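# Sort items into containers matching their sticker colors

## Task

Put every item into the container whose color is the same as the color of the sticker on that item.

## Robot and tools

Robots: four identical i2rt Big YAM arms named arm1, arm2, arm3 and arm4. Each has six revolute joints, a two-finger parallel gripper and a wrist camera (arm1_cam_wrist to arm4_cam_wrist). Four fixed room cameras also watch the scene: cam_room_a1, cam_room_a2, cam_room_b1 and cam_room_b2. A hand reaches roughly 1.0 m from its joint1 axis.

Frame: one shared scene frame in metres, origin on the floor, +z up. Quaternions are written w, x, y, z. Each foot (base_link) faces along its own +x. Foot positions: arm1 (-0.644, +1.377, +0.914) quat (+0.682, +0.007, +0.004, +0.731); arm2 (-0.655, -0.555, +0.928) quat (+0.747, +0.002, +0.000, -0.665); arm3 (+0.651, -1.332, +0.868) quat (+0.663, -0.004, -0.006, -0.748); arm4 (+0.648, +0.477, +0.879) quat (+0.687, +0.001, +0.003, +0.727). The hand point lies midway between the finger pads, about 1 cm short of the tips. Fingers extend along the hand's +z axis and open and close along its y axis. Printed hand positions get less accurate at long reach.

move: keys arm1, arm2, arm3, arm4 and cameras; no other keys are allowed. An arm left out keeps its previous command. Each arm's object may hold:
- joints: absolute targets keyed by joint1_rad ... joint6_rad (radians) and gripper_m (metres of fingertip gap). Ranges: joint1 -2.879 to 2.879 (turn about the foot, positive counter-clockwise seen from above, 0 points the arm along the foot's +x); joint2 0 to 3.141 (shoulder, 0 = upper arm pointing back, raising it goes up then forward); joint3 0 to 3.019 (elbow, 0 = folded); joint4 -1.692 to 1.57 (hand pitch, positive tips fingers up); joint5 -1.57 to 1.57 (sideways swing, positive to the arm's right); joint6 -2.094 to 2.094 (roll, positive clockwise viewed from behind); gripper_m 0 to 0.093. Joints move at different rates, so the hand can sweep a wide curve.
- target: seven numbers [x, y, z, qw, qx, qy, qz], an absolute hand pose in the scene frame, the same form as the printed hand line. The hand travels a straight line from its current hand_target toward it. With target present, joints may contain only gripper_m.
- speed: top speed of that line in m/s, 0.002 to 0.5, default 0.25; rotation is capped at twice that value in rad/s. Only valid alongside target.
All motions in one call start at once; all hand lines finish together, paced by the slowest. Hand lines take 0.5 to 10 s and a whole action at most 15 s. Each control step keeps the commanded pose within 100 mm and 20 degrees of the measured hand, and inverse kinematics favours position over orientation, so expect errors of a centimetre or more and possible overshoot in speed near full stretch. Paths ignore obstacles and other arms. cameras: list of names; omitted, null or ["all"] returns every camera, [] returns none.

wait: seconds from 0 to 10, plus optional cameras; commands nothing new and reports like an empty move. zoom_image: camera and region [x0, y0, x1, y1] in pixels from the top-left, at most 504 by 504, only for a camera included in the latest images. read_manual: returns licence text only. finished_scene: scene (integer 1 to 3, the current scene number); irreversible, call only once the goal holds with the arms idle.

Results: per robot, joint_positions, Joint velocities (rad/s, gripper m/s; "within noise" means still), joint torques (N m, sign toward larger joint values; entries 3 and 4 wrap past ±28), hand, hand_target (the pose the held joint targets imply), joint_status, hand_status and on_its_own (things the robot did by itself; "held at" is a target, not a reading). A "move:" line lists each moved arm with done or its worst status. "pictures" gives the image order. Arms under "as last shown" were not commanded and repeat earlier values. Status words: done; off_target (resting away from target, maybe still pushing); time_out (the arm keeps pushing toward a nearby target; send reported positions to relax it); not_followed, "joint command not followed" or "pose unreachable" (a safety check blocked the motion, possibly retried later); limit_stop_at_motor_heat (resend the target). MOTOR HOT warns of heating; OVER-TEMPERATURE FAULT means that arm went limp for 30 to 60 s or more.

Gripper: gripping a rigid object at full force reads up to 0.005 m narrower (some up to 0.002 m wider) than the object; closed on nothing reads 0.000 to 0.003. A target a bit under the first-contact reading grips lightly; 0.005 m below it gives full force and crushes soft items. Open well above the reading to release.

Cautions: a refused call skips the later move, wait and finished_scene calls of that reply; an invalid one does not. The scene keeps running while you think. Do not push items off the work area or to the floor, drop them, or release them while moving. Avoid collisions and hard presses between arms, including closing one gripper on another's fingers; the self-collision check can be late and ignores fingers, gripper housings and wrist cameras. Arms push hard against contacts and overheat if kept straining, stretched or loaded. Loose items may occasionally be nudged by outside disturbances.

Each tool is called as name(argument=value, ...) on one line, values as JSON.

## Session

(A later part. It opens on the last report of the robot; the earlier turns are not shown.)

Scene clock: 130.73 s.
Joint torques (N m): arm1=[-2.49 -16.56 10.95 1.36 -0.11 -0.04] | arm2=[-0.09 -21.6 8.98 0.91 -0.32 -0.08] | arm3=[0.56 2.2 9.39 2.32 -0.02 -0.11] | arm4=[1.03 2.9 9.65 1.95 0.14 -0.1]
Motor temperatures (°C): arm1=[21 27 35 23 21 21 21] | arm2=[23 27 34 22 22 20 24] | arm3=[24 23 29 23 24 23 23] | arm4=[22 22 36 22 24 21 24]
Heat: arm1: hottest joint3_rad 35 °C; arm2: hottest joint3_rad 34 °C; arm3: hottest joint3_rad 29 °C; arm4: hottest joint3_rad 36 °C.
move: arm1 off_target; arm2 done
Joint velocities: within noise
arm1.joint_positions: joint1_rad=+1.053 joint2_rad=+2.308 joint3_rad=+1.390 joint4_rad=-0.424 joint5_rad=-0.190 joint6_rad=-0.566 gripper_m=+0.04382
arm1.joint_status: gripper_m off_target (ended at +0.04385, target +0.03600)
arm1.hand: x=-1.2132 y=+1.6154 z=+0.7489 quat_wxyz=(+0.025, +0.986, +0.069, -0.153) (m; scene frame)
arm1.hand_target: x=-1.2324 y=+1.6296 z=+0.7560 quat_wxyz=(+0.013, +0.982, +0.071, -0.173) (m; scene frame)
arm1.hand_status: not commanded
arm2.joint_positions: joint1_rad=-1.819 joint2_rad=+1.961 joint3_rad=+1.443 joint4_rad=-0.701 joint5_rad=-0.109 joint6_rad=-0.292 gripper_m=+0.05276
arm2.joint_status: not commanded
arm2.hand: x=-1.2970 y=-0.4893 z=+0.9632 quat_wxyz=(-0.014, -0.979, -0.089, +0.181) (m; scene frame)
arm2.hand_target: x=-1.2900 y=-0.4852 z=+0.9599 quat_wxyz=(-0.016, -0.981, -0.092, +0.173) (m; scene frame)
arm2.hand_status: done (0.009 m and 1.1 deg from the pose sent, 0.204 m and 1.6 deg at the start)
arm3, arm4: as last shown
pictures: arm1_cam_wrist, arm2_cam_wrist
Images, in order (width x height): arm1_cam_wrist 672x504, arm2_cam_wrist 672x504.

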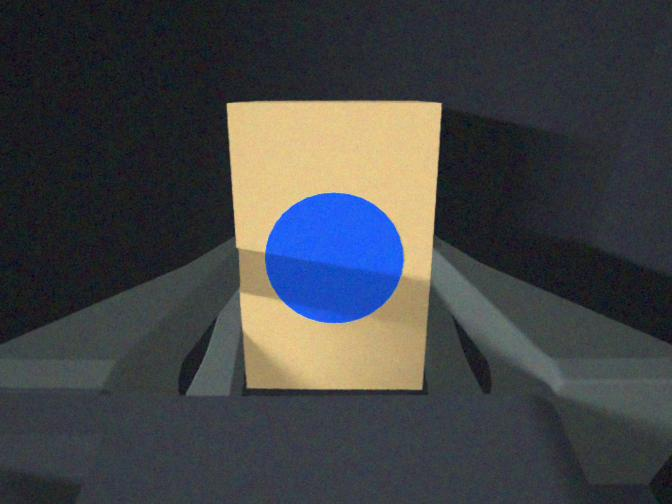

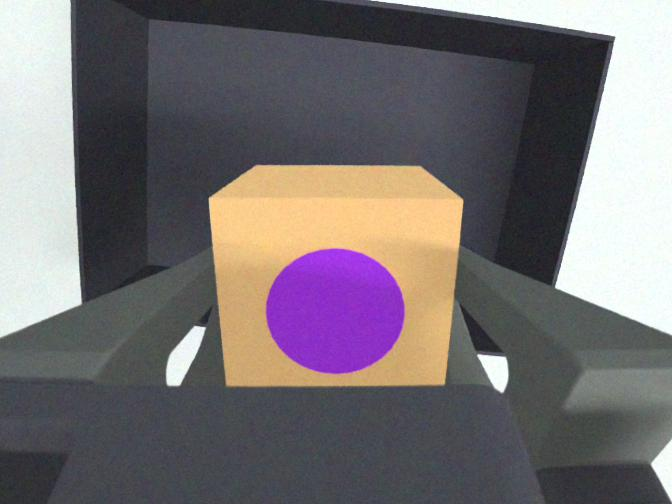

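move(arm1={"target": [-1.205, 1.61, 0.96, -0.0159, -0.9807, -0.0901, 0.1729], "speed": 0.2}, arm2={"joints": {"joint1_rad": 0.913, "joint2_rad": 1.143, "joint3_rad": 0.9, "joint4_rad": -1.0, "joint5_rad": 0, "joint6_rad": 0}}, cameras=["arm1_cam_wrist", "arm2_cam_wrist"])

move(arm1={"joints": {"joint1_rad": -2.257, "joint2_rad": 1.12, "joint3_rad": 0.9, "joint4_rad": -1.02, "joint5_rad": 0, "joint6_rad": 0}}, cameras=["arm1_cam_wrist", "arm2_cam_wrist", "arm3_cam_wrist"])

Scene clock: 144.17 s.
Joint torques (N m): arm1=[-1.44 -17.2 10.43 0.43 -0.24 -0.04] | arm2=[0.73 -10.23 9.89 0.91 0.09 0.2] | arm3=[0.56 2.08 9.39 2.35 -0.01 -0.1] | arm4=[0.97 2.43 9.61 2 0.12 -0.07]
Motor temperatures (°C): arm1=[21 27 35 23 21 21 22] | arm2=[23 27 33 22 22 20 24] | arm3=[24 23 30 23 24 23 23] | arm4=[22 22 37 22 24 21 24]
Heat: arm1: hottest joint3_rad 35 °C; arm2: hottest joint3_rad 33 °C; arm3: hottest joint3_rad 30 °C; arm4: hottest joint3_rad 37 °C.
move: arm1 off_target; arm2 done
Joint velocities: within noise
arm1.joint_positions: joint1_rad=+1.053 joint2_rad=+1.926 joint3_rad=+1.372 joint4_rad=-0.758 joint5_rad=-0.197 joint6_rad=-0.595 gripper_m=+0.04381
arm1.joint_status: not commanded
arm1.hand: x=-1.2019 y=+1.6098 z=+0.9498 quat_wxyz=(+0.018, +0.982, +0.085, -0.167) (m; scene frame)
arm1.hand_target: x=-1.2050 y=+1.6100 z=+0.9599 quat_wxyz=(+0.016, +0.981, +0.090, -0.173) (m; scene frame)
arm1.hand_status: off_target (0.011 m and 0.9 deg from the pose sent, 0.211 m and 3.5 deg at the start)
arm2.joint_positions: joint1_rad=+0.914 joint2_rad=+1.155 joint3_rad=+0.912 joint4_rad=-0.987 joint5_rad=-0.003 joint6_rad=-0.014 gripper_m=+0.05278
arm2.joint_status: all done
arm2.hand: x=-0.3263 y=-0.7531 z=+1.1086 quat_wxyz=(-0.163, -0.256, -0.952, +0.043) (m; scene frame)
arm2.hand_target: x=-0.3330 y=-0.7500 z=+1.1067 quat_wxyz=(-0.158, -0.264, -0.951, +0.042) (m; scene frame)
arm2.hand_status: not commanded
arm3, arm4: as last shown
pictures: arm1_cam_wrist, arm2_cam_wrist
Images, in order (width x height): arm1_cam_wrist 672x504, arm2_cam_wrist 672x504.

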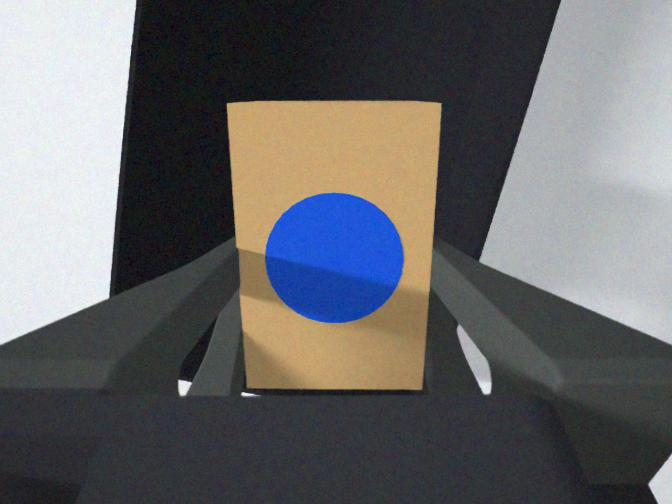

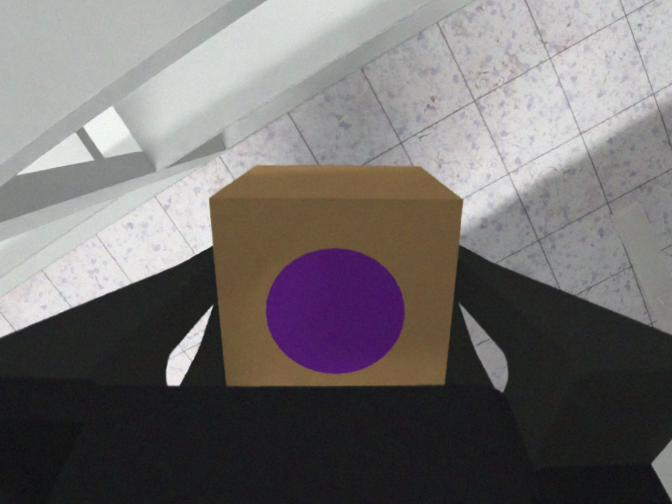

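Scene clock: 147.13 s.
Joint torques (N m): arm1=[-1.67 -5.42 13 0.81 0.01 0.1] | arm2=[0.62 -10.17 9.87 0.92 0.09 0.21] | arm3=[0.38 2.14 9.39 2.33 -0.02 -0.11] | arm4=[0.91 2.61 9.54 1.92 0.12 -0.08]
Motor temperatures (°C): arm1=[21 27 35 23 22 22 22] | arm2=[23 27 32 22 22 20 24] | arm3=[24 23 30 23 24 23 23] | arm4=[22 22 37 22 24 21 24]
Heat: arm1: hottest joint3_rad 35 °C; arm2: hottest joint3_rad 32 °C; arm3: hottest joint3_rad 30 °C; arm4: hottest joint3_rad 37 °C.
move: arm1 done
Joint velocities: within noise
arm1.joint_positions: joint1_rad=-2.253 joint2_rad=+1.128 joint3_rad=+0.874 joint4_rad=-1.019 joint5_rad=+0.000 joint6_rad=-0.009 gripper_m=+0.04385
arm1.joint_status: all done
arm1.hand: x=-0.3447 y=+1.1676 z=+1.0797 quat_wxyz=(-0.134, -0.294, -0.945, +0.046) (m; scene frame)
arm1.hand_target: x=-0.3391 y=+1.1619 z=+1.0937 quat_wxyz=(-0.149, -0.300, -0.941, +0.051) (m; scene frame)
arm1.hand_status: not commanded
arm2, arm3, arm4: as last shown
arm2.hand_target: x=-0.3329 y=-0.7501 z=+1.1069 quat_wxyz=(-0.158, -0.264, -0.951, +0.042) (m; scene frame)
pictures: arm1_cam_wrist, arm2_cam_wrist, arm3_cam_wrist
Images, in order (width x height): arm1_cam_wrist 672x504, arm2_cam_wrist 672x504, arm3_cam_wrist 672x504.

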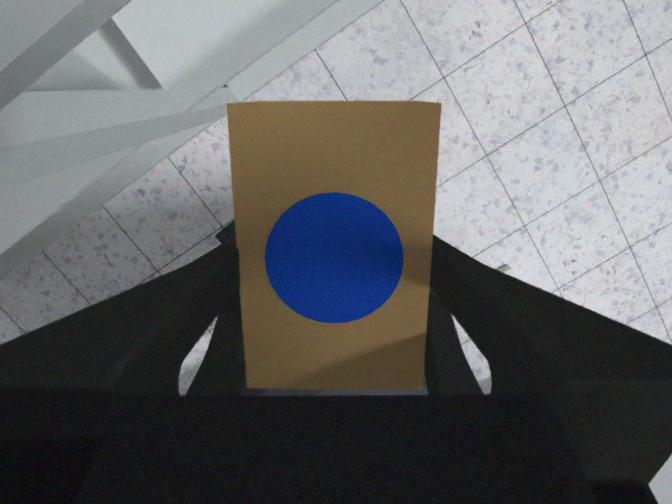

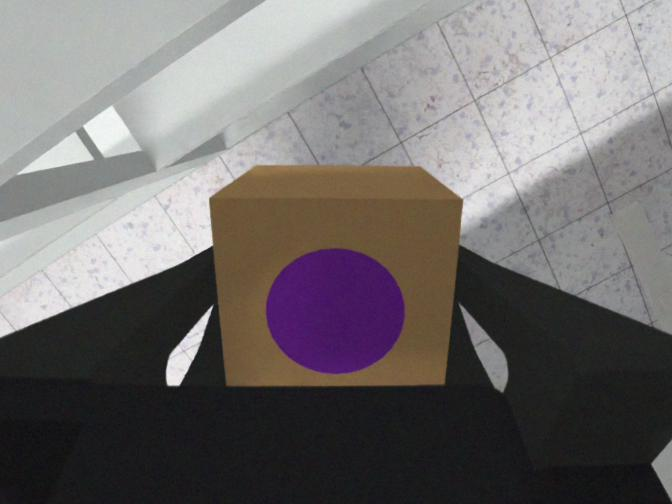

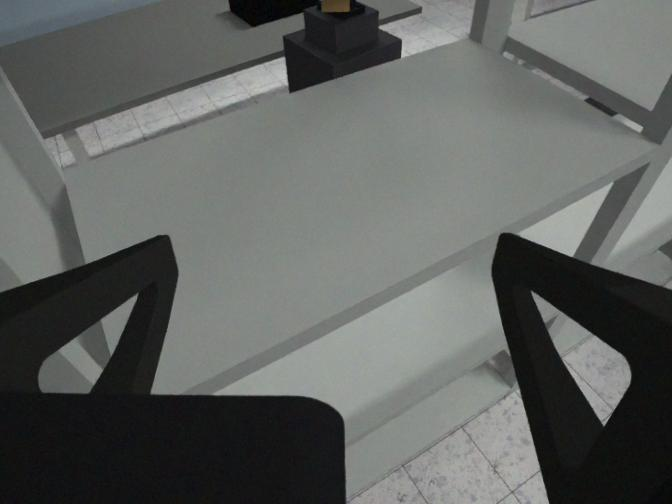

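move(arm1={"target": [-0.02, 0.935, 1.10, 0.1654, 0.2986, 0.9384, -0.0526], "speed": 0.25}, arm2={"target": [-0.01, -0.945, 1.10, 0.1672, 0.2640, 0.9488, -0.0465], "speed": 0.25}, cameras=["arm3_cam_wrist", "arm4_cam_wrist"])

move(arm1={"target": [-0.02, 0.935, 1.048, 0.1654, 0.2986, 0.9384, -0.0526], "speed": 0.15}, arm2={"target": [-0.01, -0.945, 1.035, 0.1672, 0.2640, 0.9488, -0.0465], "speed": 0.15}, cameras=["arm3_cam_wrist", "arm4_cam_wrist"])

Scene clock: 164.00 s.
Joint torques (N m): arm1=[-2.26 -21.07 17.26 0.4 -0.06 0.12] | arm2=[0.67 -23.12 16.65 0.83 0.14 0.2] | arm3=[0.44 2.14 9.42 2.3 -0.02 -0.11] | arm4=[1.14 2.84 9.62 1.98 0.14 -0.08]
Motor temperatures (°C): arm1=[21 26 36 23 22 22 22] | arm2=[23 26 32 22 22 20 24] | arm3=[24 23 30 23 24 23 23] | arm4=[22 22 37 22 24 21 24]
Heat: arm1: hottest joint3_rad 36 °C; arm2: hottest joint3_rad 32 °C; arm3: hottest joint3_rad 30 °C; arm4: hottest joint3_rad 37 °C.
move: arm1 off_target; arm2 off_target
Joint velocities: within noise
arm1.joint_positions: joint1_rad=-2.253 joint2_rad=+2.164 joint3_rad=+2.156 joint4_rad=-1.250 joint5_rad=-0.006 joint6_rad=-0.008 gripper_m=+0.04385
arm1.joint_status: not commanded
arm1.hand: x=-0.0298 y=+0.9470 z=+1.0725 quat_wxyz=(-0.141, -0.294, -0.944, +0.046) (m; scene frame)
arm1.hand_target: x=-0.0215 y=+0.9359 z=+1.1002 quat_wxyz=(-0.166, -0.299, -0.938, +0.053) (m; scene frame)
arm1.hand_status: off_target (0.032 m and 3.0 deg from the pose sent, 0.400 m and 3.8 deg at the start)
arm2.joint_positions: joint1_rad=+0.914 joint2_rad=+2.128 joint3_rad=+2.064 joint4_rad=-1.187 joint5_rad=+0.000 joint6_rad=-0.014 gripper_m=+0.05278
arm2.joint_status: not commanded
arm2.hand: x=-0.0223 y=-0.9356 z=+1.0865 quat_wxyz=(-0.154, -0.257, -0.953, +0.042) (m; scene frame)
arm2.hand_target: x=-0.0110 y=-0.9443 z=+1.0999 quat_wxyz=(-0.168, -0.264, -0.949, +0.047) (m; scene frame)
arm2.hand_status: off_target (0.021 m and 1.9 deg from the pose sent, 0.370 m and 1.1 deg at the start)
arm3, arm4: as last shown
pictures: arm3_cam_wrist, arm4_cam_wrist
Images, in order (width x height): arm3_cam_wrist 672x504, arm4_cam_wrist 672x504.

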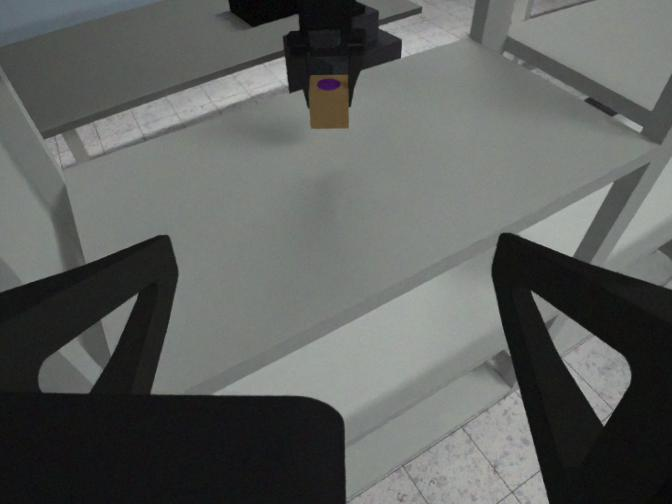

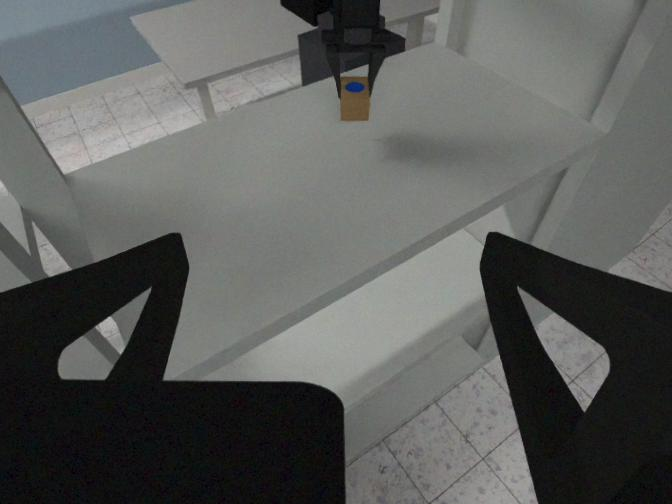

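Scene clock: 165.07 s.
Joint torques (N m): arm1=[-2.73 -20.07 11.64 1.48 -0.03 0.09] | arm2=[0.62 -23.47 10.69 2.25 0.14 0.21] | arm3=[0.62 2.2 9.43 2.32 -0.02 -0.11] | arm4=[0.67 2.61 9.62 1.99 0.15 -0.06]
Motor temperatures (°C): arm1=[21 26 36 23 22 22 22] | arm2=[23 26 32 22 22 20 24] | arm3=[24 23 30 23 24 23 23] | arm4=[22 22 37 22 24 21 24]
Heat: arm1: hottest joint3_rad 36 °C; arm2: hottest joint3_rad 32 °C; arm3: hottest joint3_rad 30 °C; arm4: hottest joint3_rad 37 °C.
move: arm1 done; arm2 off_target
Joint velocities: within noise
arm1.joint_positions: joint1_rad=-2.253 joint2_rad=+2.175 joint3_rad=+2.102 joint4_rad=-1.153 joint5_rad=-0.006 joint6_rad=-0.008 gripper_m=+0.04385
arm1.joint_status: not commanded
arm1.hand: x=-0.0225 y=+0.9417 z=+1.0473 quat_wxyz=(-0.156, -0.293, -0.942, +0.051) (m; scene frame)
arm1.hand_target: x=-0.0202 y=+0.9350 z=+1.0480 quat_wxyz=(-0.165, -0.299, -0.938, +0.053) (m; scene frame)
arm1.hand_status: done (0.007 m and 1.3 deg from the pose sent, 0.029 m and 3.0 deg at the start)
arm2.joint_positions: joint1_rad=+0.914 joint2_rad=+2.153 joint3_rad=+2.007 joint4_rad=-1.069 joint5_rad=+0.000 joint6_rad=-0.014 gripper_m=+0.05278
arm2.joint_status: not commanded
arm2.hand: x=-0.0119 y=-0.9418 z=+1.0512 quat_wxyz=(-0.170, -0.256, -0.950, +0.047) (m; scene frame)
arm2.hand_target: x=-0.0104 y=-0.9447 z=+1.0350 quat_wxyz=(-0.167, -0.264, -0.949, +0.046) (m; scene frame)
arm2.hand_status: off_target (0.017 m and 1.0 deg from the pose sent, 0.054 m and 1.9 deg at the start)
arm3, arm4: as last shown
pictures: arm3_cam_wrist, arm4_cam_wrist
Images, in order (width x height): arm3_cam_wrist 672x504, arm4_cam_wrist 672x504.

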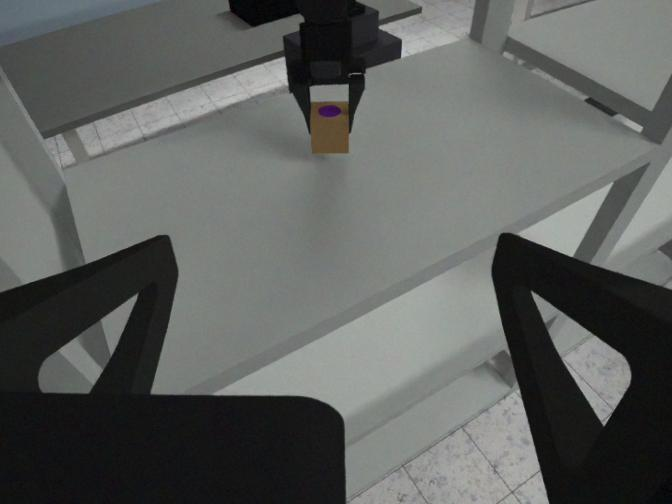

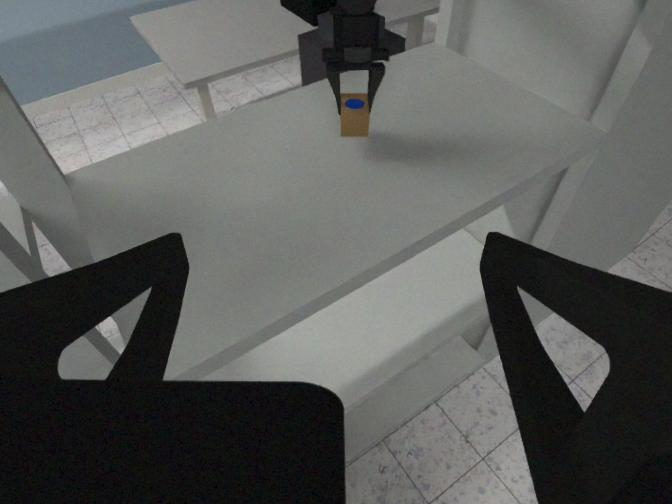

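move(arm1={"target": [-0.02, 0.935, 1.022, 0.1654, 0.2986, 0.9384, -0.0526], "speed": 0.08}, arm2={"target": [-0.01, -0.945, 1.010, 0.1672, 0.2640, 0.9488, -0.0465], "speed": 0.08}, cameras=["arm3_cam_wrist", "arm4_cam_wrist"])

zoom_image(camera="arm3_cam_wrist", region=[260, 80, 410, 192])

zoom_image(camera="arm4_cam_wrist", region=[280, 60, 430, 172])

Scene clock: 171.73 s.
Joint torques (N m): arm1=[-2.49 -19.43 11.25 1.61 -0.04 0.14] | arm2=[0.73 -23.06 10.15 2.28 0.14 0.2] | arm3=[0.44 2.2 9.39 2.26 -0.01 -0.11] | arm4=[1.03 2.84 9.62 2.06 0.13 -0.06]
Motor temperatures (°C): arm1=[21 26 36 23 22 22 22] | arm2=[23 27 32 22 22 20 24] | arm3=[24 23 30 23 24 23 23] | arm4=[22 22 37 22 24 21 24]
Heat: arm1: hottest joint3_rad 36 °C; arm2: hottest joint3_rad 32 °C; arm3: hottest joint3_rad 30 °C; arm4: hottest joint3_rad 37 °C.
move: arm1 done; arm2 off_target
Joint velocities: within noise
arm1.joint_positions: joint1_rad=-2.253 joint2_rad=+2.179 joint3_rad=+2.054 joint4_rad=-1.092 joint5_rad=-0.006 joint6_rad=-0.008 gripper_m=+0.04385
arm1.joint_status: not commanded
arm1.hand: x=-0.0218 y=+0.9410 z=+1.0275 quat_wxyz=(-0.161, -0.293, -0.941, +0.052) (m; scene frame)
arm1.hand_target: x=-0.0202 y=+0.9350 z=+1.0220 quat_wxyz=(-0.165, -0.299, -0.938, +0.053) (m; scene frame)
arm1.hand_status: done (0.008 m and 0.9 deg from the pose sent, 0.026 m and 1.3 deg at the start)
arm2.joint_positions: joint1_rad=+0.914 joint2_rad=+2.159 joint3_rad=+1.971 joint4_rad=-1.013 joint5_rad=+0.000 joint6_rad=-0.014 gripper_m=+0.05278
arm2.joint_status: not commanded
arm2.hand: x=-0.0101 y=-0.9428 z=+1.0351 quat_wxyz=(-0.177, -0.256, -0.949, +0.049) (m; scene frame)
arm2.hand_target: x=-0.0107 y=-0.9445 z=+1.0102 quat_wxyz=(-0.167, -0.264, -0.949, +0.047) (m; scene frame)
arm2.hand_status: off_target (0.025 m and 1.5 deg from the pose sent, 0.042 m and 1.0 deg at the start)
arm3, arm4: as last shown
pictures: arm3_cam_wrist, arm4_cam_wrist
Images, in order (width x height): arm3_cam_wrist 672x504, arm4_cam_wrist 672x504.

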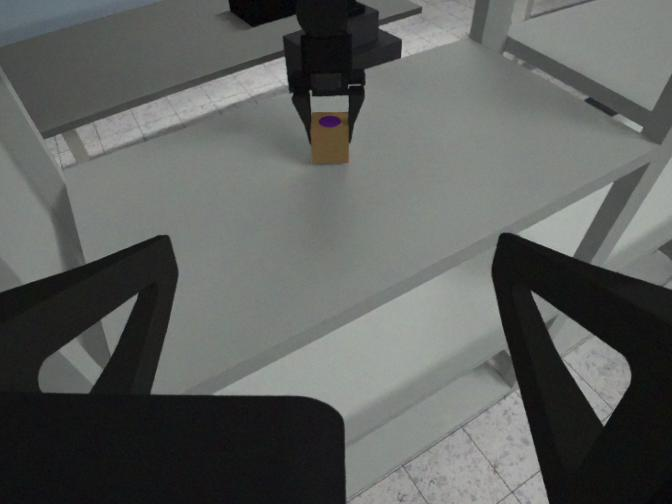

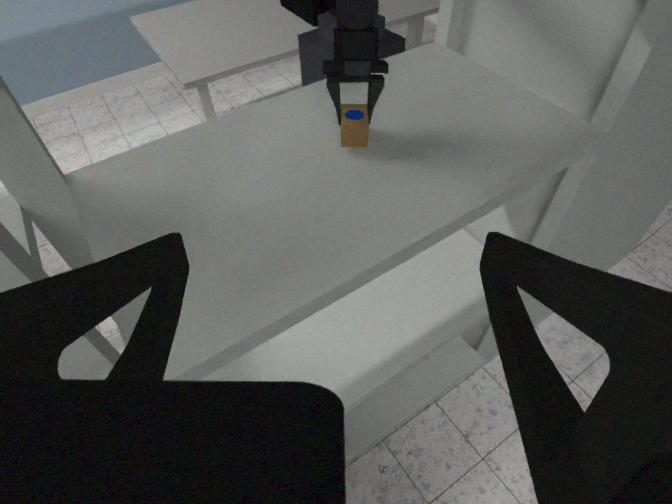

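Scaled by 3.360.

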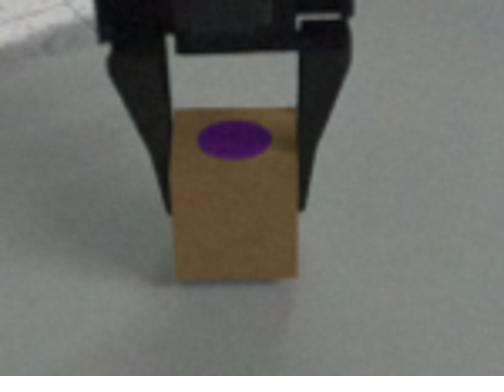

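Scaled by 3.360.

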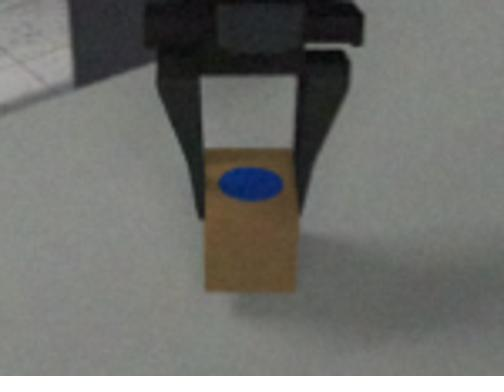

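move(arm1={"target": [-0.02, 0.935, 1.012, 0.1654, 0.2986, 0.9384, -0.0526], "speed": 0.08}, arm2={"target": [-0.01, -0.945, 1.000, 0.1672, 0.2640, 0.9488, -0.0465], "speed": 0.08}, cameras=["arm3_cam_wrist", "arm4_cam_wrist"])

zoom_image(camera="arm3_cam_wrist", region=[260, 80, 410, 192])

zoom_image(camera="arm4_cam_wrist", region=[280, 60, 430, 172])

Scene clock: 178.23 s.
Joint torques (N m): arm1=[-2.67 -20.07 11.11 1.5 -0.08 0.1] | arm2=[0.73 -22.42 9.88 2.3 0.15 0.21] | arm3=[0.38 2.14 9.4 2.28 -0.01 -0.11] | arm4=[0.67 2.73 9.59 2.1 0.16 -0.09]
Motor temperatures (°C): arm1=[21 26 35 23 22 21 22] | arm2=[23 27 32 22 22 20 24] | arm3=[24 23 30 23 24 23 23] | arm4=[22 22 37 22 24 21 24]
Heat: arm1: hottest joint3_rad 35 °C; arm2: hottest joint3_rad 32 °C; arm3: hottest joint3_rad 30 °C; arm4: hottest joint3_rad 37 °C.
move: arm1 done; arm2 off_target
Joint velocities: within noise
arm1.joint_positions: joint1_rad=-2.253 joint2_rad=+2.181 joint3_rad=+2.037 joint4_rad=-1.070 joint5_rad=-0.006 joint6_rad=-0.008 gripper_m=+0.04385
arm1.joint_status: not commanded
arm1.hand: x=-0.0215 y=+0.9407 z=+1.0202 quat_wxyz=(-0.163, -0.293, -0.941, +0.053) (m; scene frame)
arm1.hand_target: x=-0.0203 y=+0.9351 z=+1.0120 quat_wxyz=(-0.165, -0.299, -0.938, +0.053) (m; scene frame)
arm1.hand_status: done (0.010 m and 0.8 deg from the pose sent, 0.017 m and 0.9 deg at the start)
arm2.joint_positions: joint1_rad=+0.914 joint2_rad=+2.161 joint3_rad=+1.959 joint4_rad=-0.992 joint5_rad=+0.000 joint6_rad=-0.014 gripper_m=+0.05278
arm2.joint_status: not commanded
arm2.hand: x=-0.0090 y=-0.9434 z=+1.0304 quat_wxyz=(-0.181, -0.256, -0.948, +0.050) (m; scene frame)
arm2.hand_target: x=-0.0109 y=-0.9444 z=+1.0004 quat_wxyz=(-0.167, -0.264, -0.949, +0.047) (m; scene frame)
arm2.hand_status: off_target (0.030 m and 1.9 deg from the pose sent, 0.035 m and 1.5 deg at the start)
arm3, arm4: as last shown
pictures: arm3_cam_wrist, arm4_cam_wrist
Images, in order (width x height): arm3_cam_wrist 672x504, arm4_cam_wrist 672x504.

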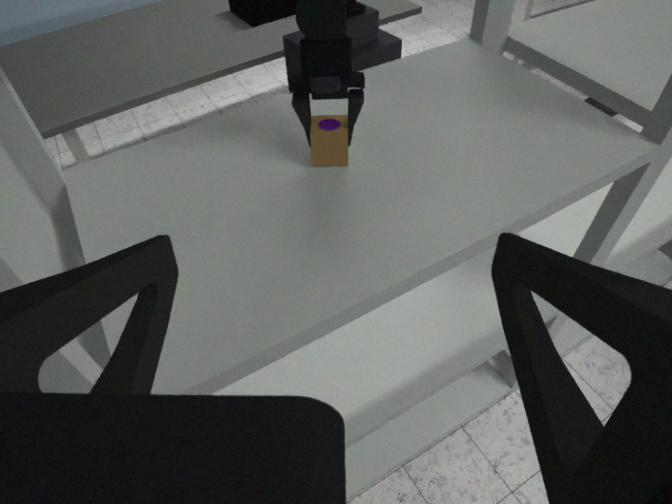

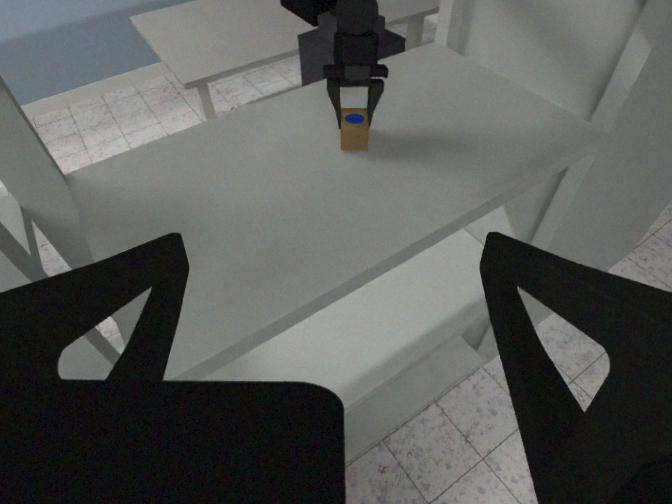

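Scaled by 3.360.

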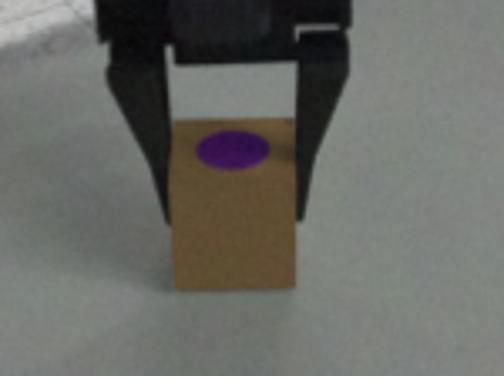

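Scaled by 3.360.

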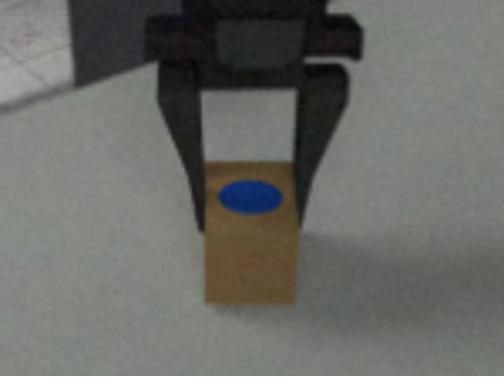

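move(arm1={"target": [-0.02, 0.935, 1.002, 0.1654, 0.2986, 0.9384, -0.0526], "speed": 0.08}, arm2={"target": [-0.01, -0.945, 0.993, 0.1672, 0.2640, 0.9488, -0.0465], "speed": 0.08}, cameras=["arm3_cam_wrist", "arm4_cam_wrist"])

zoom_image(camera="arm4_cam_wrist", region=[280, 60, 430, 172])

Scene clock: 183.83 s.
Joint torques (N m): arm1=[-2.49 -18.84 10.04 1.72 0 0.12] | arm2=[0.79 -22.01 9.25 2.4 0.14 0.22] | arm3=[0.62 2.2 9.39 2.29 -0.02 -0.11] | arm4=[1.2 2.55 9.68 1.98 0.13 -0.08]
Motor temperatures (°C): arm1=[21 26 35 23 22 21 22] | arm2=[23 27 32 22 22 20 24] | arm3=[24 23 30 23 24 23 23] | arm4=[22 22 37 22 24 21 24]
Heat: arm1: hottest joint3_rad 35 °C; arm2: hottest joint3_rad 32 °C; arm3: hottest joint3_rad 30 °C; arm4: hottest joint3_rad 37 °C.
move: arm1 off_target; arm2 off_target
Joint velocities: arm1=[within noise] | arm2=[-0.005 -0.044 -0.007 0.007 -0.022 0.066 0] | arm3=[within noise] | arm4=[within noise]
arm1.joint_positions: joint1_rad=-2.253 joint2_rad=+2.181 joint3_rad=+2.032 joint4_rad=-1.050 joint5_rad=-0.007 joint6_rad=-0.008 gripper_m=+0.04385
arm1.joint_status: not commanded
arm1.hand: x=-0.0190 y=+0.9391 z=+1.0193 quat_wxyz=(-0.169, -0.292, -0.940, +0.054) (m; scene frame)
arm1.hand_target: x=-0.0204 y=+0.9352 z=+1.0021 quat_wxyz=(-0.165, -0.299, -0.938, +0.053) (m; scene frame)
arm1.hand_status: off_target (0.018 m and 0.9 deg from the pose sent, 0.019 m and 0.8 deg at the start)
arm2.joint_positions: joint1_rad=+0.914 joint2_rad=+2.161 joint3_rad=+1.955 joint4_rad=-0.979 joint5_rad=+0.000 joint6_rad=-0.014 gripper_m=+0.05278
arm2.joint_status: not commanded
arm2.hand: x=-0.0075 y=-0.9443 z=+1.0298 quat_wxyz=(-0.185, -0.255, -0.948, +0.051) (m; scene frame)
arm2.hand_target: x=-0.0113 y=-0.9441 z=+0.9937 quat_wxyz=(-0.167, -0.264, -0.949, +0.047) (m; scene frame)
arm2.hand_status: off_target (0.037 m and 2.3 deg from the pose sent, 0.038 m and 1.9 deg at the start)
arm3.joint_positions: joint1_rad=-1.959 joint2_rad=+0.397 joint3_rad=+0.897 joint4_rad=-0.711 joint5_rad=+0.001 joint6_rad=+0.005 gripper_m=+0.09402
arm3.joint_status: not commanded
arm3.hand: x=+0.4108 y=-1.1908 z=+1.3364 quat_wxyz=(+0.152, -0.754, +0.202, +0.607) (m; scene frame)
arm3.hand_target: x=+0.4112 y=-1.1877 z=+1.3399 quat_wxyz=(+0.158, -0.750, +0.203, +0.610) (m; scene frame)
arm3.hand_status: not commanded
arm4.joint_positions: joint1_rad=+0.908 joint2_rad=+0.392 joint3_rad=+0.886 joint4_rad=-0.715 joint5_rad=-0.002 joint6_rad=+0.013 gripper_m=+0.09401
arm4.joint_status: not commanded
arm4.hand: x=+0.4250 y=+0.6353 z=+1.3451 quat_wxyz=(-0.180, +0.742, -0.239, -0.599) (m; scene frame)
arm4.hand_target: x=+0.4234 y=+0.6360 z=+1.3543 quat_wxyz=(-0.186, +0.738, -0.232, -0.606) (m; scene frame)
arm4.hand_status: not commanded
pictures: arm3_cam_wrist, arm4_cam_wrist
Images, in order (width x height): arm3_cam_wrist 672x504, arm4_cam_wrist 672x504.

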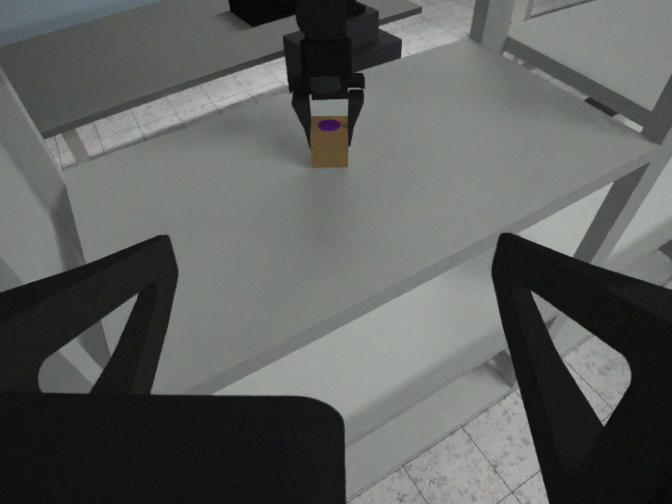

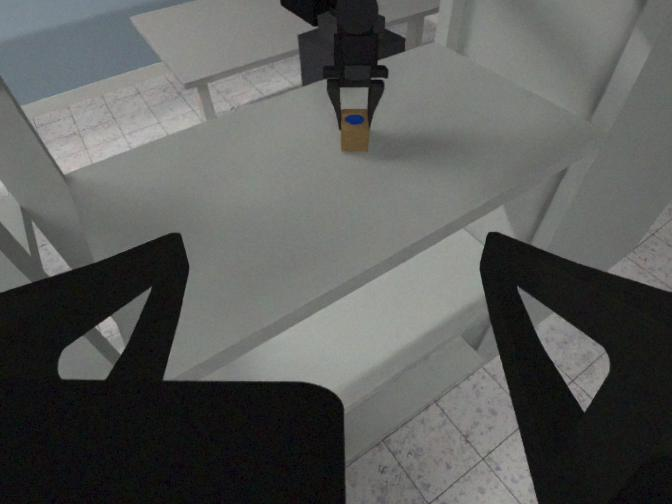

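Scaled by 3.360.

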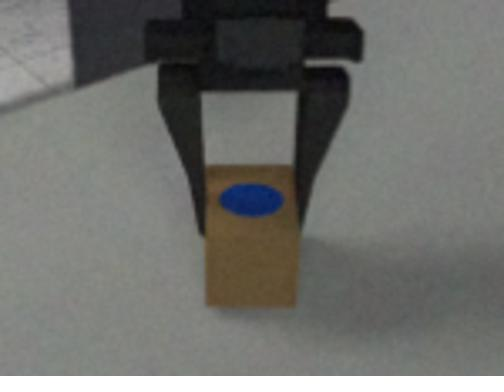

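move(arm1={"target": [-0.02, 0.935, 1.011, 0.1654, 0.2986, 0.9384, -0.0526], "speed": 0.05, "joints": {"gripper_m": 0.07}}, arm2={"target": [-0.01, -0.945, 1.004, 0.1672, 0.2640, 0.9488, -0.0465], "speed": 0.05, "joints": {"gripper_m": 0.08}}, cameras=["arm1_cam_wrist", "arm2_cam_wrist"])

move(arm1={"target": [-0.05, 0.956, 1.10, 0.1654, 0.2986, 0.9384, -0.0526], "speed": 0.2}, arm2={"target": [-0.04, -0.927, 1.10, 0.1672, 0.2640, 0.9488, -0.0465], "speed": 0.2}, cameras=["arm1_cam_wrist", "arm2_cam_wrist"])

move(arm1={"target": [-0.36, 1.176, 1.13, 0.1654, 0.2986, 0.9384, -0.0526], "speed": 0.35}, arm2={"target": [-0.35, -0.74, 1.13, 0.1672, 0.2640, 0.9488, -0.0465], "speed": 0.35}, cameras=["arm3_cam_wrist", "arm4_cam_wrist"])

Scene clock: 195.97 s.
Joint torques (N m): arm1=[-1.96 -19.43 12.15 0.96 0.05 0.11] | arm2=[0.62 -22.53 11.28 1.28 0.14 0.19] | arm3=[0.62 2.14 9.39 2.3 -0.01 -0.1] | arm4=[1.14 2.61 9.73 2.07 0.14 -0.08]
Motor temperatures (°C): arm1=[21 27 34 23 21 21 22] | arm2=[23 27 32 22 22 20 24] | arm3=[24 23 30 23 24 23 23] | arm4=[22 22 37 22 24 21 24]
Heat: arm1: hottest joint3_rad 34 °C; arm2: hottest joint3_rad 32 °C; arm3: hottest joint3_rad 30 °C; arm4: hottest joint3_rad 37 °C.
move: arm1 done; arm2 off_target
Joint velocities: within noise
arm1.joint_positions: joint1_rad=-2.253 joint2_rad=+2.182 joint3_rad=+2.026 joint4_rad=-1.048 joint5_rad=-0.007 joint6_rad=-0.008 gripper_m=+0.06996
arm1.joint_status: all done
arm1.hand: x=-0.0201 y=+0.9399 z=+1.0154 quat_wxyz=(-0.167, -0.292, -0.940, +0.054) (m; scene frame)
arm1.hand_target: x=-0.0201 y=+0.9350 z=+1.0110 quat_wxyz=(-0.166, -0.299, -0.938, +0.053) (m; scene frame)
arm1.hand_status: done (0.007 m and 0.8 deg from the pose sent, 0.009 m and 0.9 deg at the start)
arm2.joint_positions: joint1_rad=+0.914 joint2_rad=+2.161 joint3_rad=+1.949 joint4_rad=-0.976 joint5_rad=+0.000 joint6_rad=-0.014 gripper_m=+0.07994
arm2.joint_status: all done
arm2.hand: x=-0.0084 y=-0.9437 z=+1.0270 quat_wxyz=(-0.183, -0.256, -0.948, +0.050) (m; scene frame)
arm2.hand_target: x=-0.0105 y=-0.9446 z=+1.0043 quat_wxyz=(-0.167, -0.264, -0.949, +0.047) (m; scene frame)
arm2.hand_status: off_target (0.023 m and 2.2 deg from the pose sent, 0.026 m and 2.3 deg at the start)
arm3, arm4: as last shown
pictures: arm1_cam_wrist, arm2_cam_wrist
Images, in order (width x height): arm1_cam_wrist 672x504, arm2_cam_wrist 672x504.

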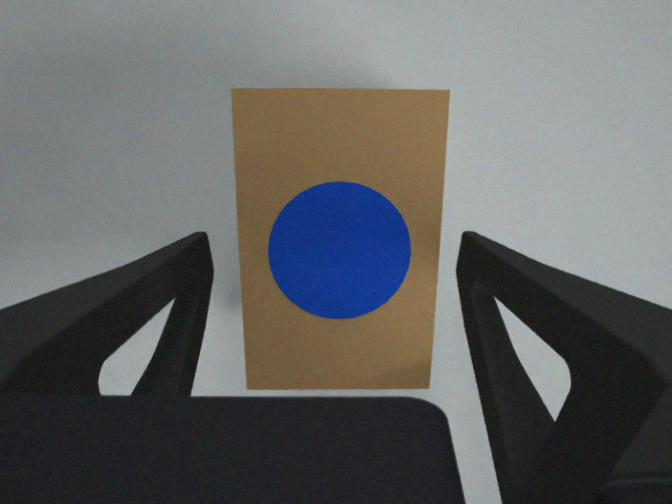

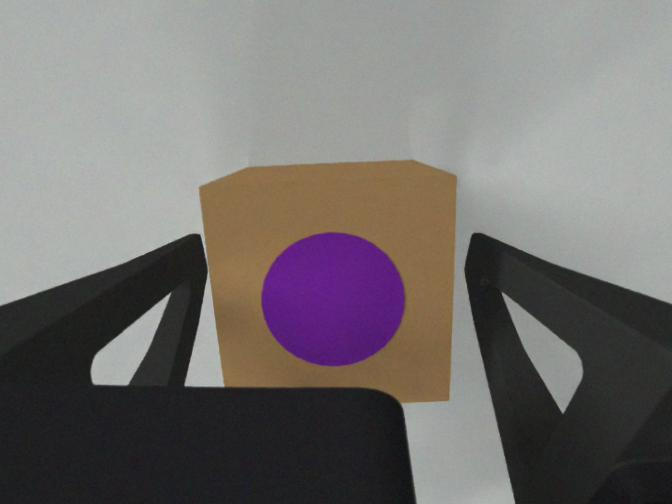

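Scene clock: 197.23 s.
Joint torques (N m): arm1=[-2.78 -19.08 12.21 0.54 -0.06 0.12] | arm2=[0.62 -22.42 11.41 0.94 0.13 0.2] | arm3=[0.56 2.02 9.39 2.32 -0.01 -0.11] | arm4=[1.2 2.61 9.58 1.98 0.15 -0.04]
Motor temperatures (°C): arm1=[21 27 34 23 21 21 22] | arm2=[23 27 32 22 22 20 24] | arm3=[24 23 30 23 24 23 23] | arm4=[22 22 37 22 24 21 24]
Heat: arm1: hottest joint3_rad 34 °C; arm2: hottest joint3_rad 32 °C; arm3: hottest joint3_rad 30 °C; arm4: hottest joint3_rad 37 °C.
move: arm1 done; arm2 done
Joint velocities: within noise
arm1.joint_positions: joint1_rad=-2.253 joint2_rad=+2.047 joint3_rad=+2.010 joint4_rad=-1.172 joint5_rad=-0.007 joint6_rad=-0.008 gripper_m=+0.06996
arm1.joint_status: not commanded
arm1.hand: x=-0.0480 y=+0.9602 z=+1.0959 quat_wxyz=(-0.165, -0.292, -0.940, +0.053) (m; scene frame)
arm1.hand_target: x=-0.0501 y=+0.9560 z=+1.1000 quat_wxyz=(-0.166, -0.299, -0.938, +0.053) (m; scene frame)
arm1.hand_status: done (0.006 m and 0.8 deg from the pose sent, 0.091 m and 0.8 deg at the start)
arm2.joint_positions: joint1_rad=+0.914 joint2_rad=+2.027 joint3_rad=+1.949 joint4_rad=-1.119 joint5_rad=+0.000 joint6_rad=-0.014 gripper_m=+0.07994
arm2.joint_status: not commanded
arm2.hand: x=-0.0378 y=-0.9265 z=+1.1102 quat_wxyz=(-0.180, -0.256, -0.949, +0.049) (m; scene frame)
arm2.hand_target: x=-0.0400 y=-0.9269 z=+1.0999 quat_wxyz=(-0.167, -0.264, -0.949, +0.047) (m; scene frame)
arm2.hand_status: done (0.010 m and 1.7 deg from the pose sent, 0.081 m and 2.1 deg at the start)
arm3, arm4: as last shown
pictures: arm1_cam_wrist, arm2_cam_wrist
Images, in order (width x height): arm1_cam_wrist 672x504, arm2_cam_wrist 672x504.

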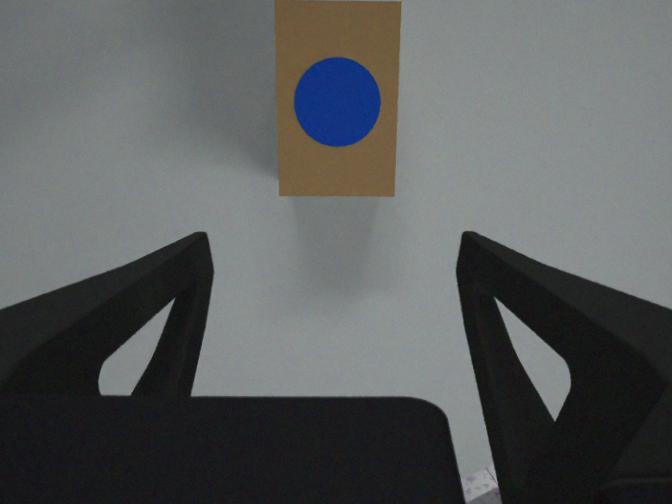

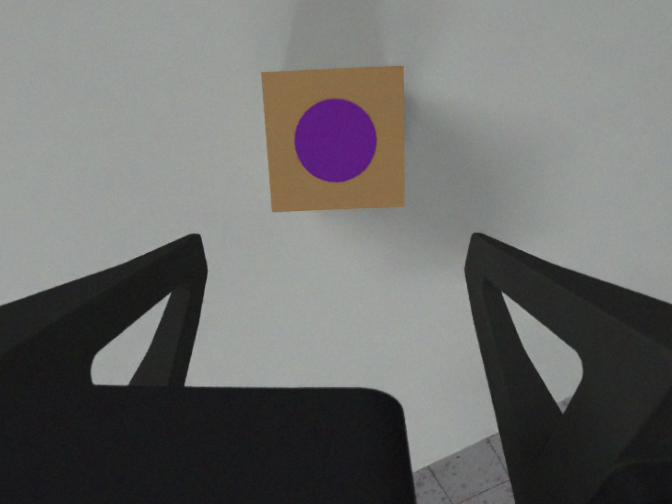

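Scene clock: 199.03 s.
Joint torques (N m): arm1=[-3.08 -2.32 11.56 0.68 -0.05 0.06] | arm2=[0.85 -6.42 10.19 0.96 0.15 0.22] | arm3=[0.38 2.14 9.37 2.29 -0.02 -0.11] | arm4=[0.85 2.78 9.68 2.06 0.13 -0.09]
Motor temperatures (°C): arm1=[21 27 34 23 21 21 22] | arm2=[23 27 32 22 22 20 24] | arm3=[24 23 30 23 24 23 23] | arm4=[22 22 37 22 24 21 24]
Heat: arm1: hottest joint3_rad 34 °C; arm2: hottest joint3_rad 32 °C; arm3: hottest joint3_rad 30 °C; arm4: hottest joint3_rad 37 °C.
move: arm1 done; arm2 off_target
Joint velocities: within noise
arm1.joint_positions: joint1_rad=-2.253 joint2_rad=+0.998 joint3_rad=+0.909 joint4_rad=-1.102 joint5_rad=-0.008 joint6_rad=-0.008 gripper_m=+0.06996
arm1.joint_status: not commanded
arm1.hand: x=-0.3575 y=+1.1787 z=+1.1321 quat_wxyz=(-0.173, -0.292, -0.939, +0.055) (m; scene frame)
arm1.hand_target: x=-0.3599 y=+1.1760 z=+1.1300 quat_wxyz=(-0.166, -0.299, -0.938, +0.053) (m; scene frame)
arm1.hand_status: done (0.004 m and 1.2 deg from the pose sent, 0.381 m and 0.8 deg at the start)
arm2.joint_positions: joint1_rad=+0.914 joint2_rad=+1.046 joint3_rad=+0.910 joint4_rad=-1.049 joint5_rad=+0.001 joint6_rad=-0.013 gripper_m=+0.07994
arm2.joint_status: not commanded
arm2.hand: x=-0.3454 y=-0.7425 z=+1.1409 quat_wxyz=(-0.185, -0.256, -0.947, +0.051) (m; scene frame)
arm2.hand_target: x=-0.3501 y=-0.7399 z=+1.1303 quat_wxyz=(-0.167, -0.264, -0.949, +0.047) (m; scene frame)
arm2.hand_status: off_target (0.012 m and 2.3 deg from the pose sent, 0.364 m and 1.7 deg at the start)
arm3, arm4: as last shown
pictures: arm3_cam_wrist, arm4_cam_wrist
Images, in order (width x height): arm3_cam_wrist 672x504, arm4_cam_wrist 672x504.

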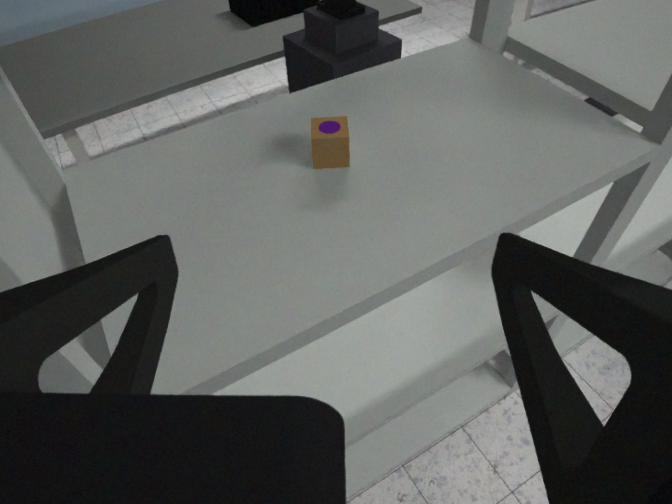

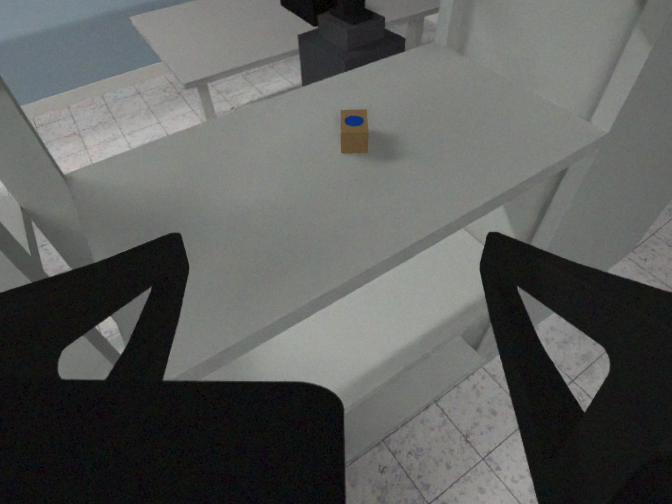

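move(arm3={"joints": {"joint1_rad": -1.974, "joint2_rad": 0.78, "joint3_rad": 0.82, "joint4_rad": -1.03, "joint5_rad": 0, "joint6_rad": 0}}, arm4={"joints": {"joint1_rad": 0.904, "joint2_rad": 0.78, "joint3_rad": 0.82, "joint4_rad": -1.03, "joint5_rad": 0, "joint6_rad": 0}}, cameras=[])

move(arm3={"target": [0.043, -0.972, 1.115, 0.0690, -0.9306, 0.2407, 0.2668], "speed": 0.3}, arm4={"target": [0.028, 0.906, 1.11, 0.0836, -0.9160, 0.2915, 0.2626], "speed": 0.3}, cameras=["arm3_cam_wrist", "arm4_cam_wrist"])

Scene clock: 218.53 s.
Joint torques (N m): arm1=[-2.84 -2.55 11.7 0.68 -0.06 0.04] | arm2=[0.91 -6.48 10.18 0.95 0.15 0.21] | arm3=[0.56 -4.13 9.83 0.77 0 -0.11] | arm4=[0.67 -4.48 10.03 0.54 0.13 -0.09]
Motor temperatures (°C): arm1=[21 26 35 23 21 21 22] | arm2=[23 26 33 22 22 20 24] | arm3=[24 23 30 23 24 23 23] | arm4=[22 22 37 22 24 21 24]
Heat: arm1: hottest joint3_rad 35 °C; arm2: hottest joint3_rad 33 °C; arm3: hottest joint3_rad 30 °C; arm4: hottest joint3_rad 37 °C.
move: arm3 done; arm4 done
Joint velocities: within noise
arm1, arm2: as last shown
arm3.joint_positions: joint1_rad=-1.962 joint2_rad=+0.788 joint3_rad=+0.816 joint4_rad=-1.023 joint5_rad=+0.001 joint6_rad=+0.005 gripper_m=+0.09402
arm3.joint_status: all done
arm3.hand: x=+0.3732 y=-1.1718 z=+1.1164 quat_wxyz=(+0.065, -0.928, +0.247, +0.272) (m; scene frame)
arm3.hand_target: x=+0.3766 y=-1.1692 z=+1.1199 quat_wxyz=(+0.068, -0.926, +0.250, +0.274) (m; scene frame)
arm3.hand_status: not commanded
arm4.joint_positions: joint1_rad=+0.908 joint2_rad=+0.789 joint3_rad=+0.806 joint4_rad=-1.019 joint5_rad=-0.002 joint6_rad=+0.013 gripper_m=+0.09401
arm4.joint_status: all done
arm4.hand: x=+0.3881 y=+0.6594 z=+1.1263 quat_wxyz=(-0.079, +0.914, -0.293, -0.270) (m; scene frame)
arm4.hand_target: x=+0.3895 y=+0.6603 z=+1.1347 quat_wxyz=(-0.084, +0.913, -0.289, -0.275) (m; scene frame)
arm4.hand_status: not commanded
pictures: none
No camera images: "cameras" was empty.

Scene clock: 220.83 s.
Joint torques (N m): arm1=[-2.84 -2.37 11.6 0.43 -0.04 0.08] | arm2=[0.85 -6.59 10.19 0.98 0.15 0.22] | arm3=[0.44 -21.42 14.04 0.65 -0.07 -0.12] | arm4=[1.67 -22.07 12.88 0.44 0.24 0.04]
Motor temperatures (°C): arm1=[21 26 35 23 21 21 22] | arm2=[23 26 33 22 22 20 24] | arm3=[24 23 30 23 24 23 23] | arm4=[22 22 38 22 24 21 24]
Heat: arm1: hottest joint3_rad 35 °C; arm2: hottest joint3_rad 33 °C; arm3: hottest joint3_rad 30 °C; arm4: hottest joint3_rad 38 °C.
move: arm3 off_target; arm4 off_target
Joint velocities: within noise
arm1, arm2: as last shown
arm3.joint_positions: joint1_rad=-1.966 joint2_rad=+1.841 joint3_rad=+1.744 joint4_rad=-0.954 joint5_rad=+0.000 joint6_rad=-0.019 gripper_m=+0.09402
arm3.joint_status: not commanded
arm3.hand: x=+0.0499 y=-0.9876 z=+1.0893 quat_wxyz=(+0.061, -0.937, +0.239, +0.246) (m; scene frame)
arm3.hand_target: x=+0.0443 y=-0.9728 z=+1.1149 quat_wxyz=(+0.069, -0.931, +0.241, +0.267) (m; scene frame)
arm3.hand_status: off_target (0.031 m and 2.6 deg from the pose sent, 0.386 m and 1.1 deg at the start)
arm4.joint_positions: joint1_rad=+0.908 joint2_rad=+1.985 joint3_rad=+1.923 joint4_rad=-0.980 joint5_rad=+0.010 joint6_rad=+0.013 gripper_m=+0.09401
arm4.joint_status: not commanded
arm4.hand: x=+0.0407 y=+0.9026 z=+1.0945 quat_wxyz=(-0.079, +0.918, -0.296, -0.250) (m; scene frame)
arm4.hand_target: x=+0.0288 y=+0.9054 z=+1.1100 quat_wxyz=(-0.084, +0.916, -0.292, -0.263) (m; scene frame)
arm4.hand_status: off_target (0.020 m and 1.6 deg from the pose sent, 0.437 m and 1.1 deg at the start)
pictures: arm3_cam_wrist, arm4_cam_wrist
Images, in order (width x height): arm3_cam_wrist 672x504, arm4_cam_wrist 672x504.

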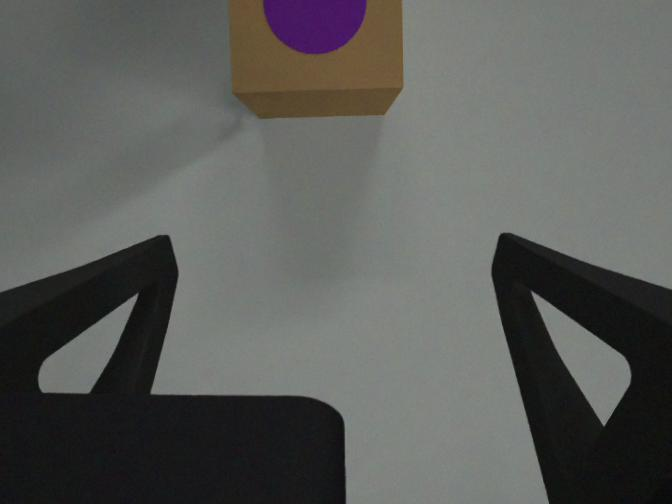

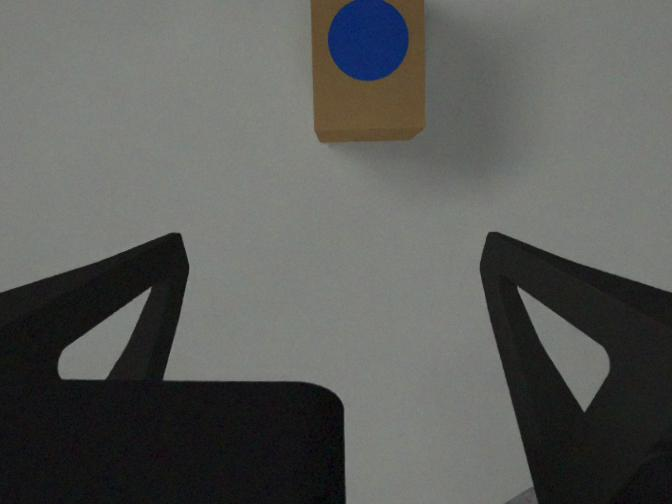

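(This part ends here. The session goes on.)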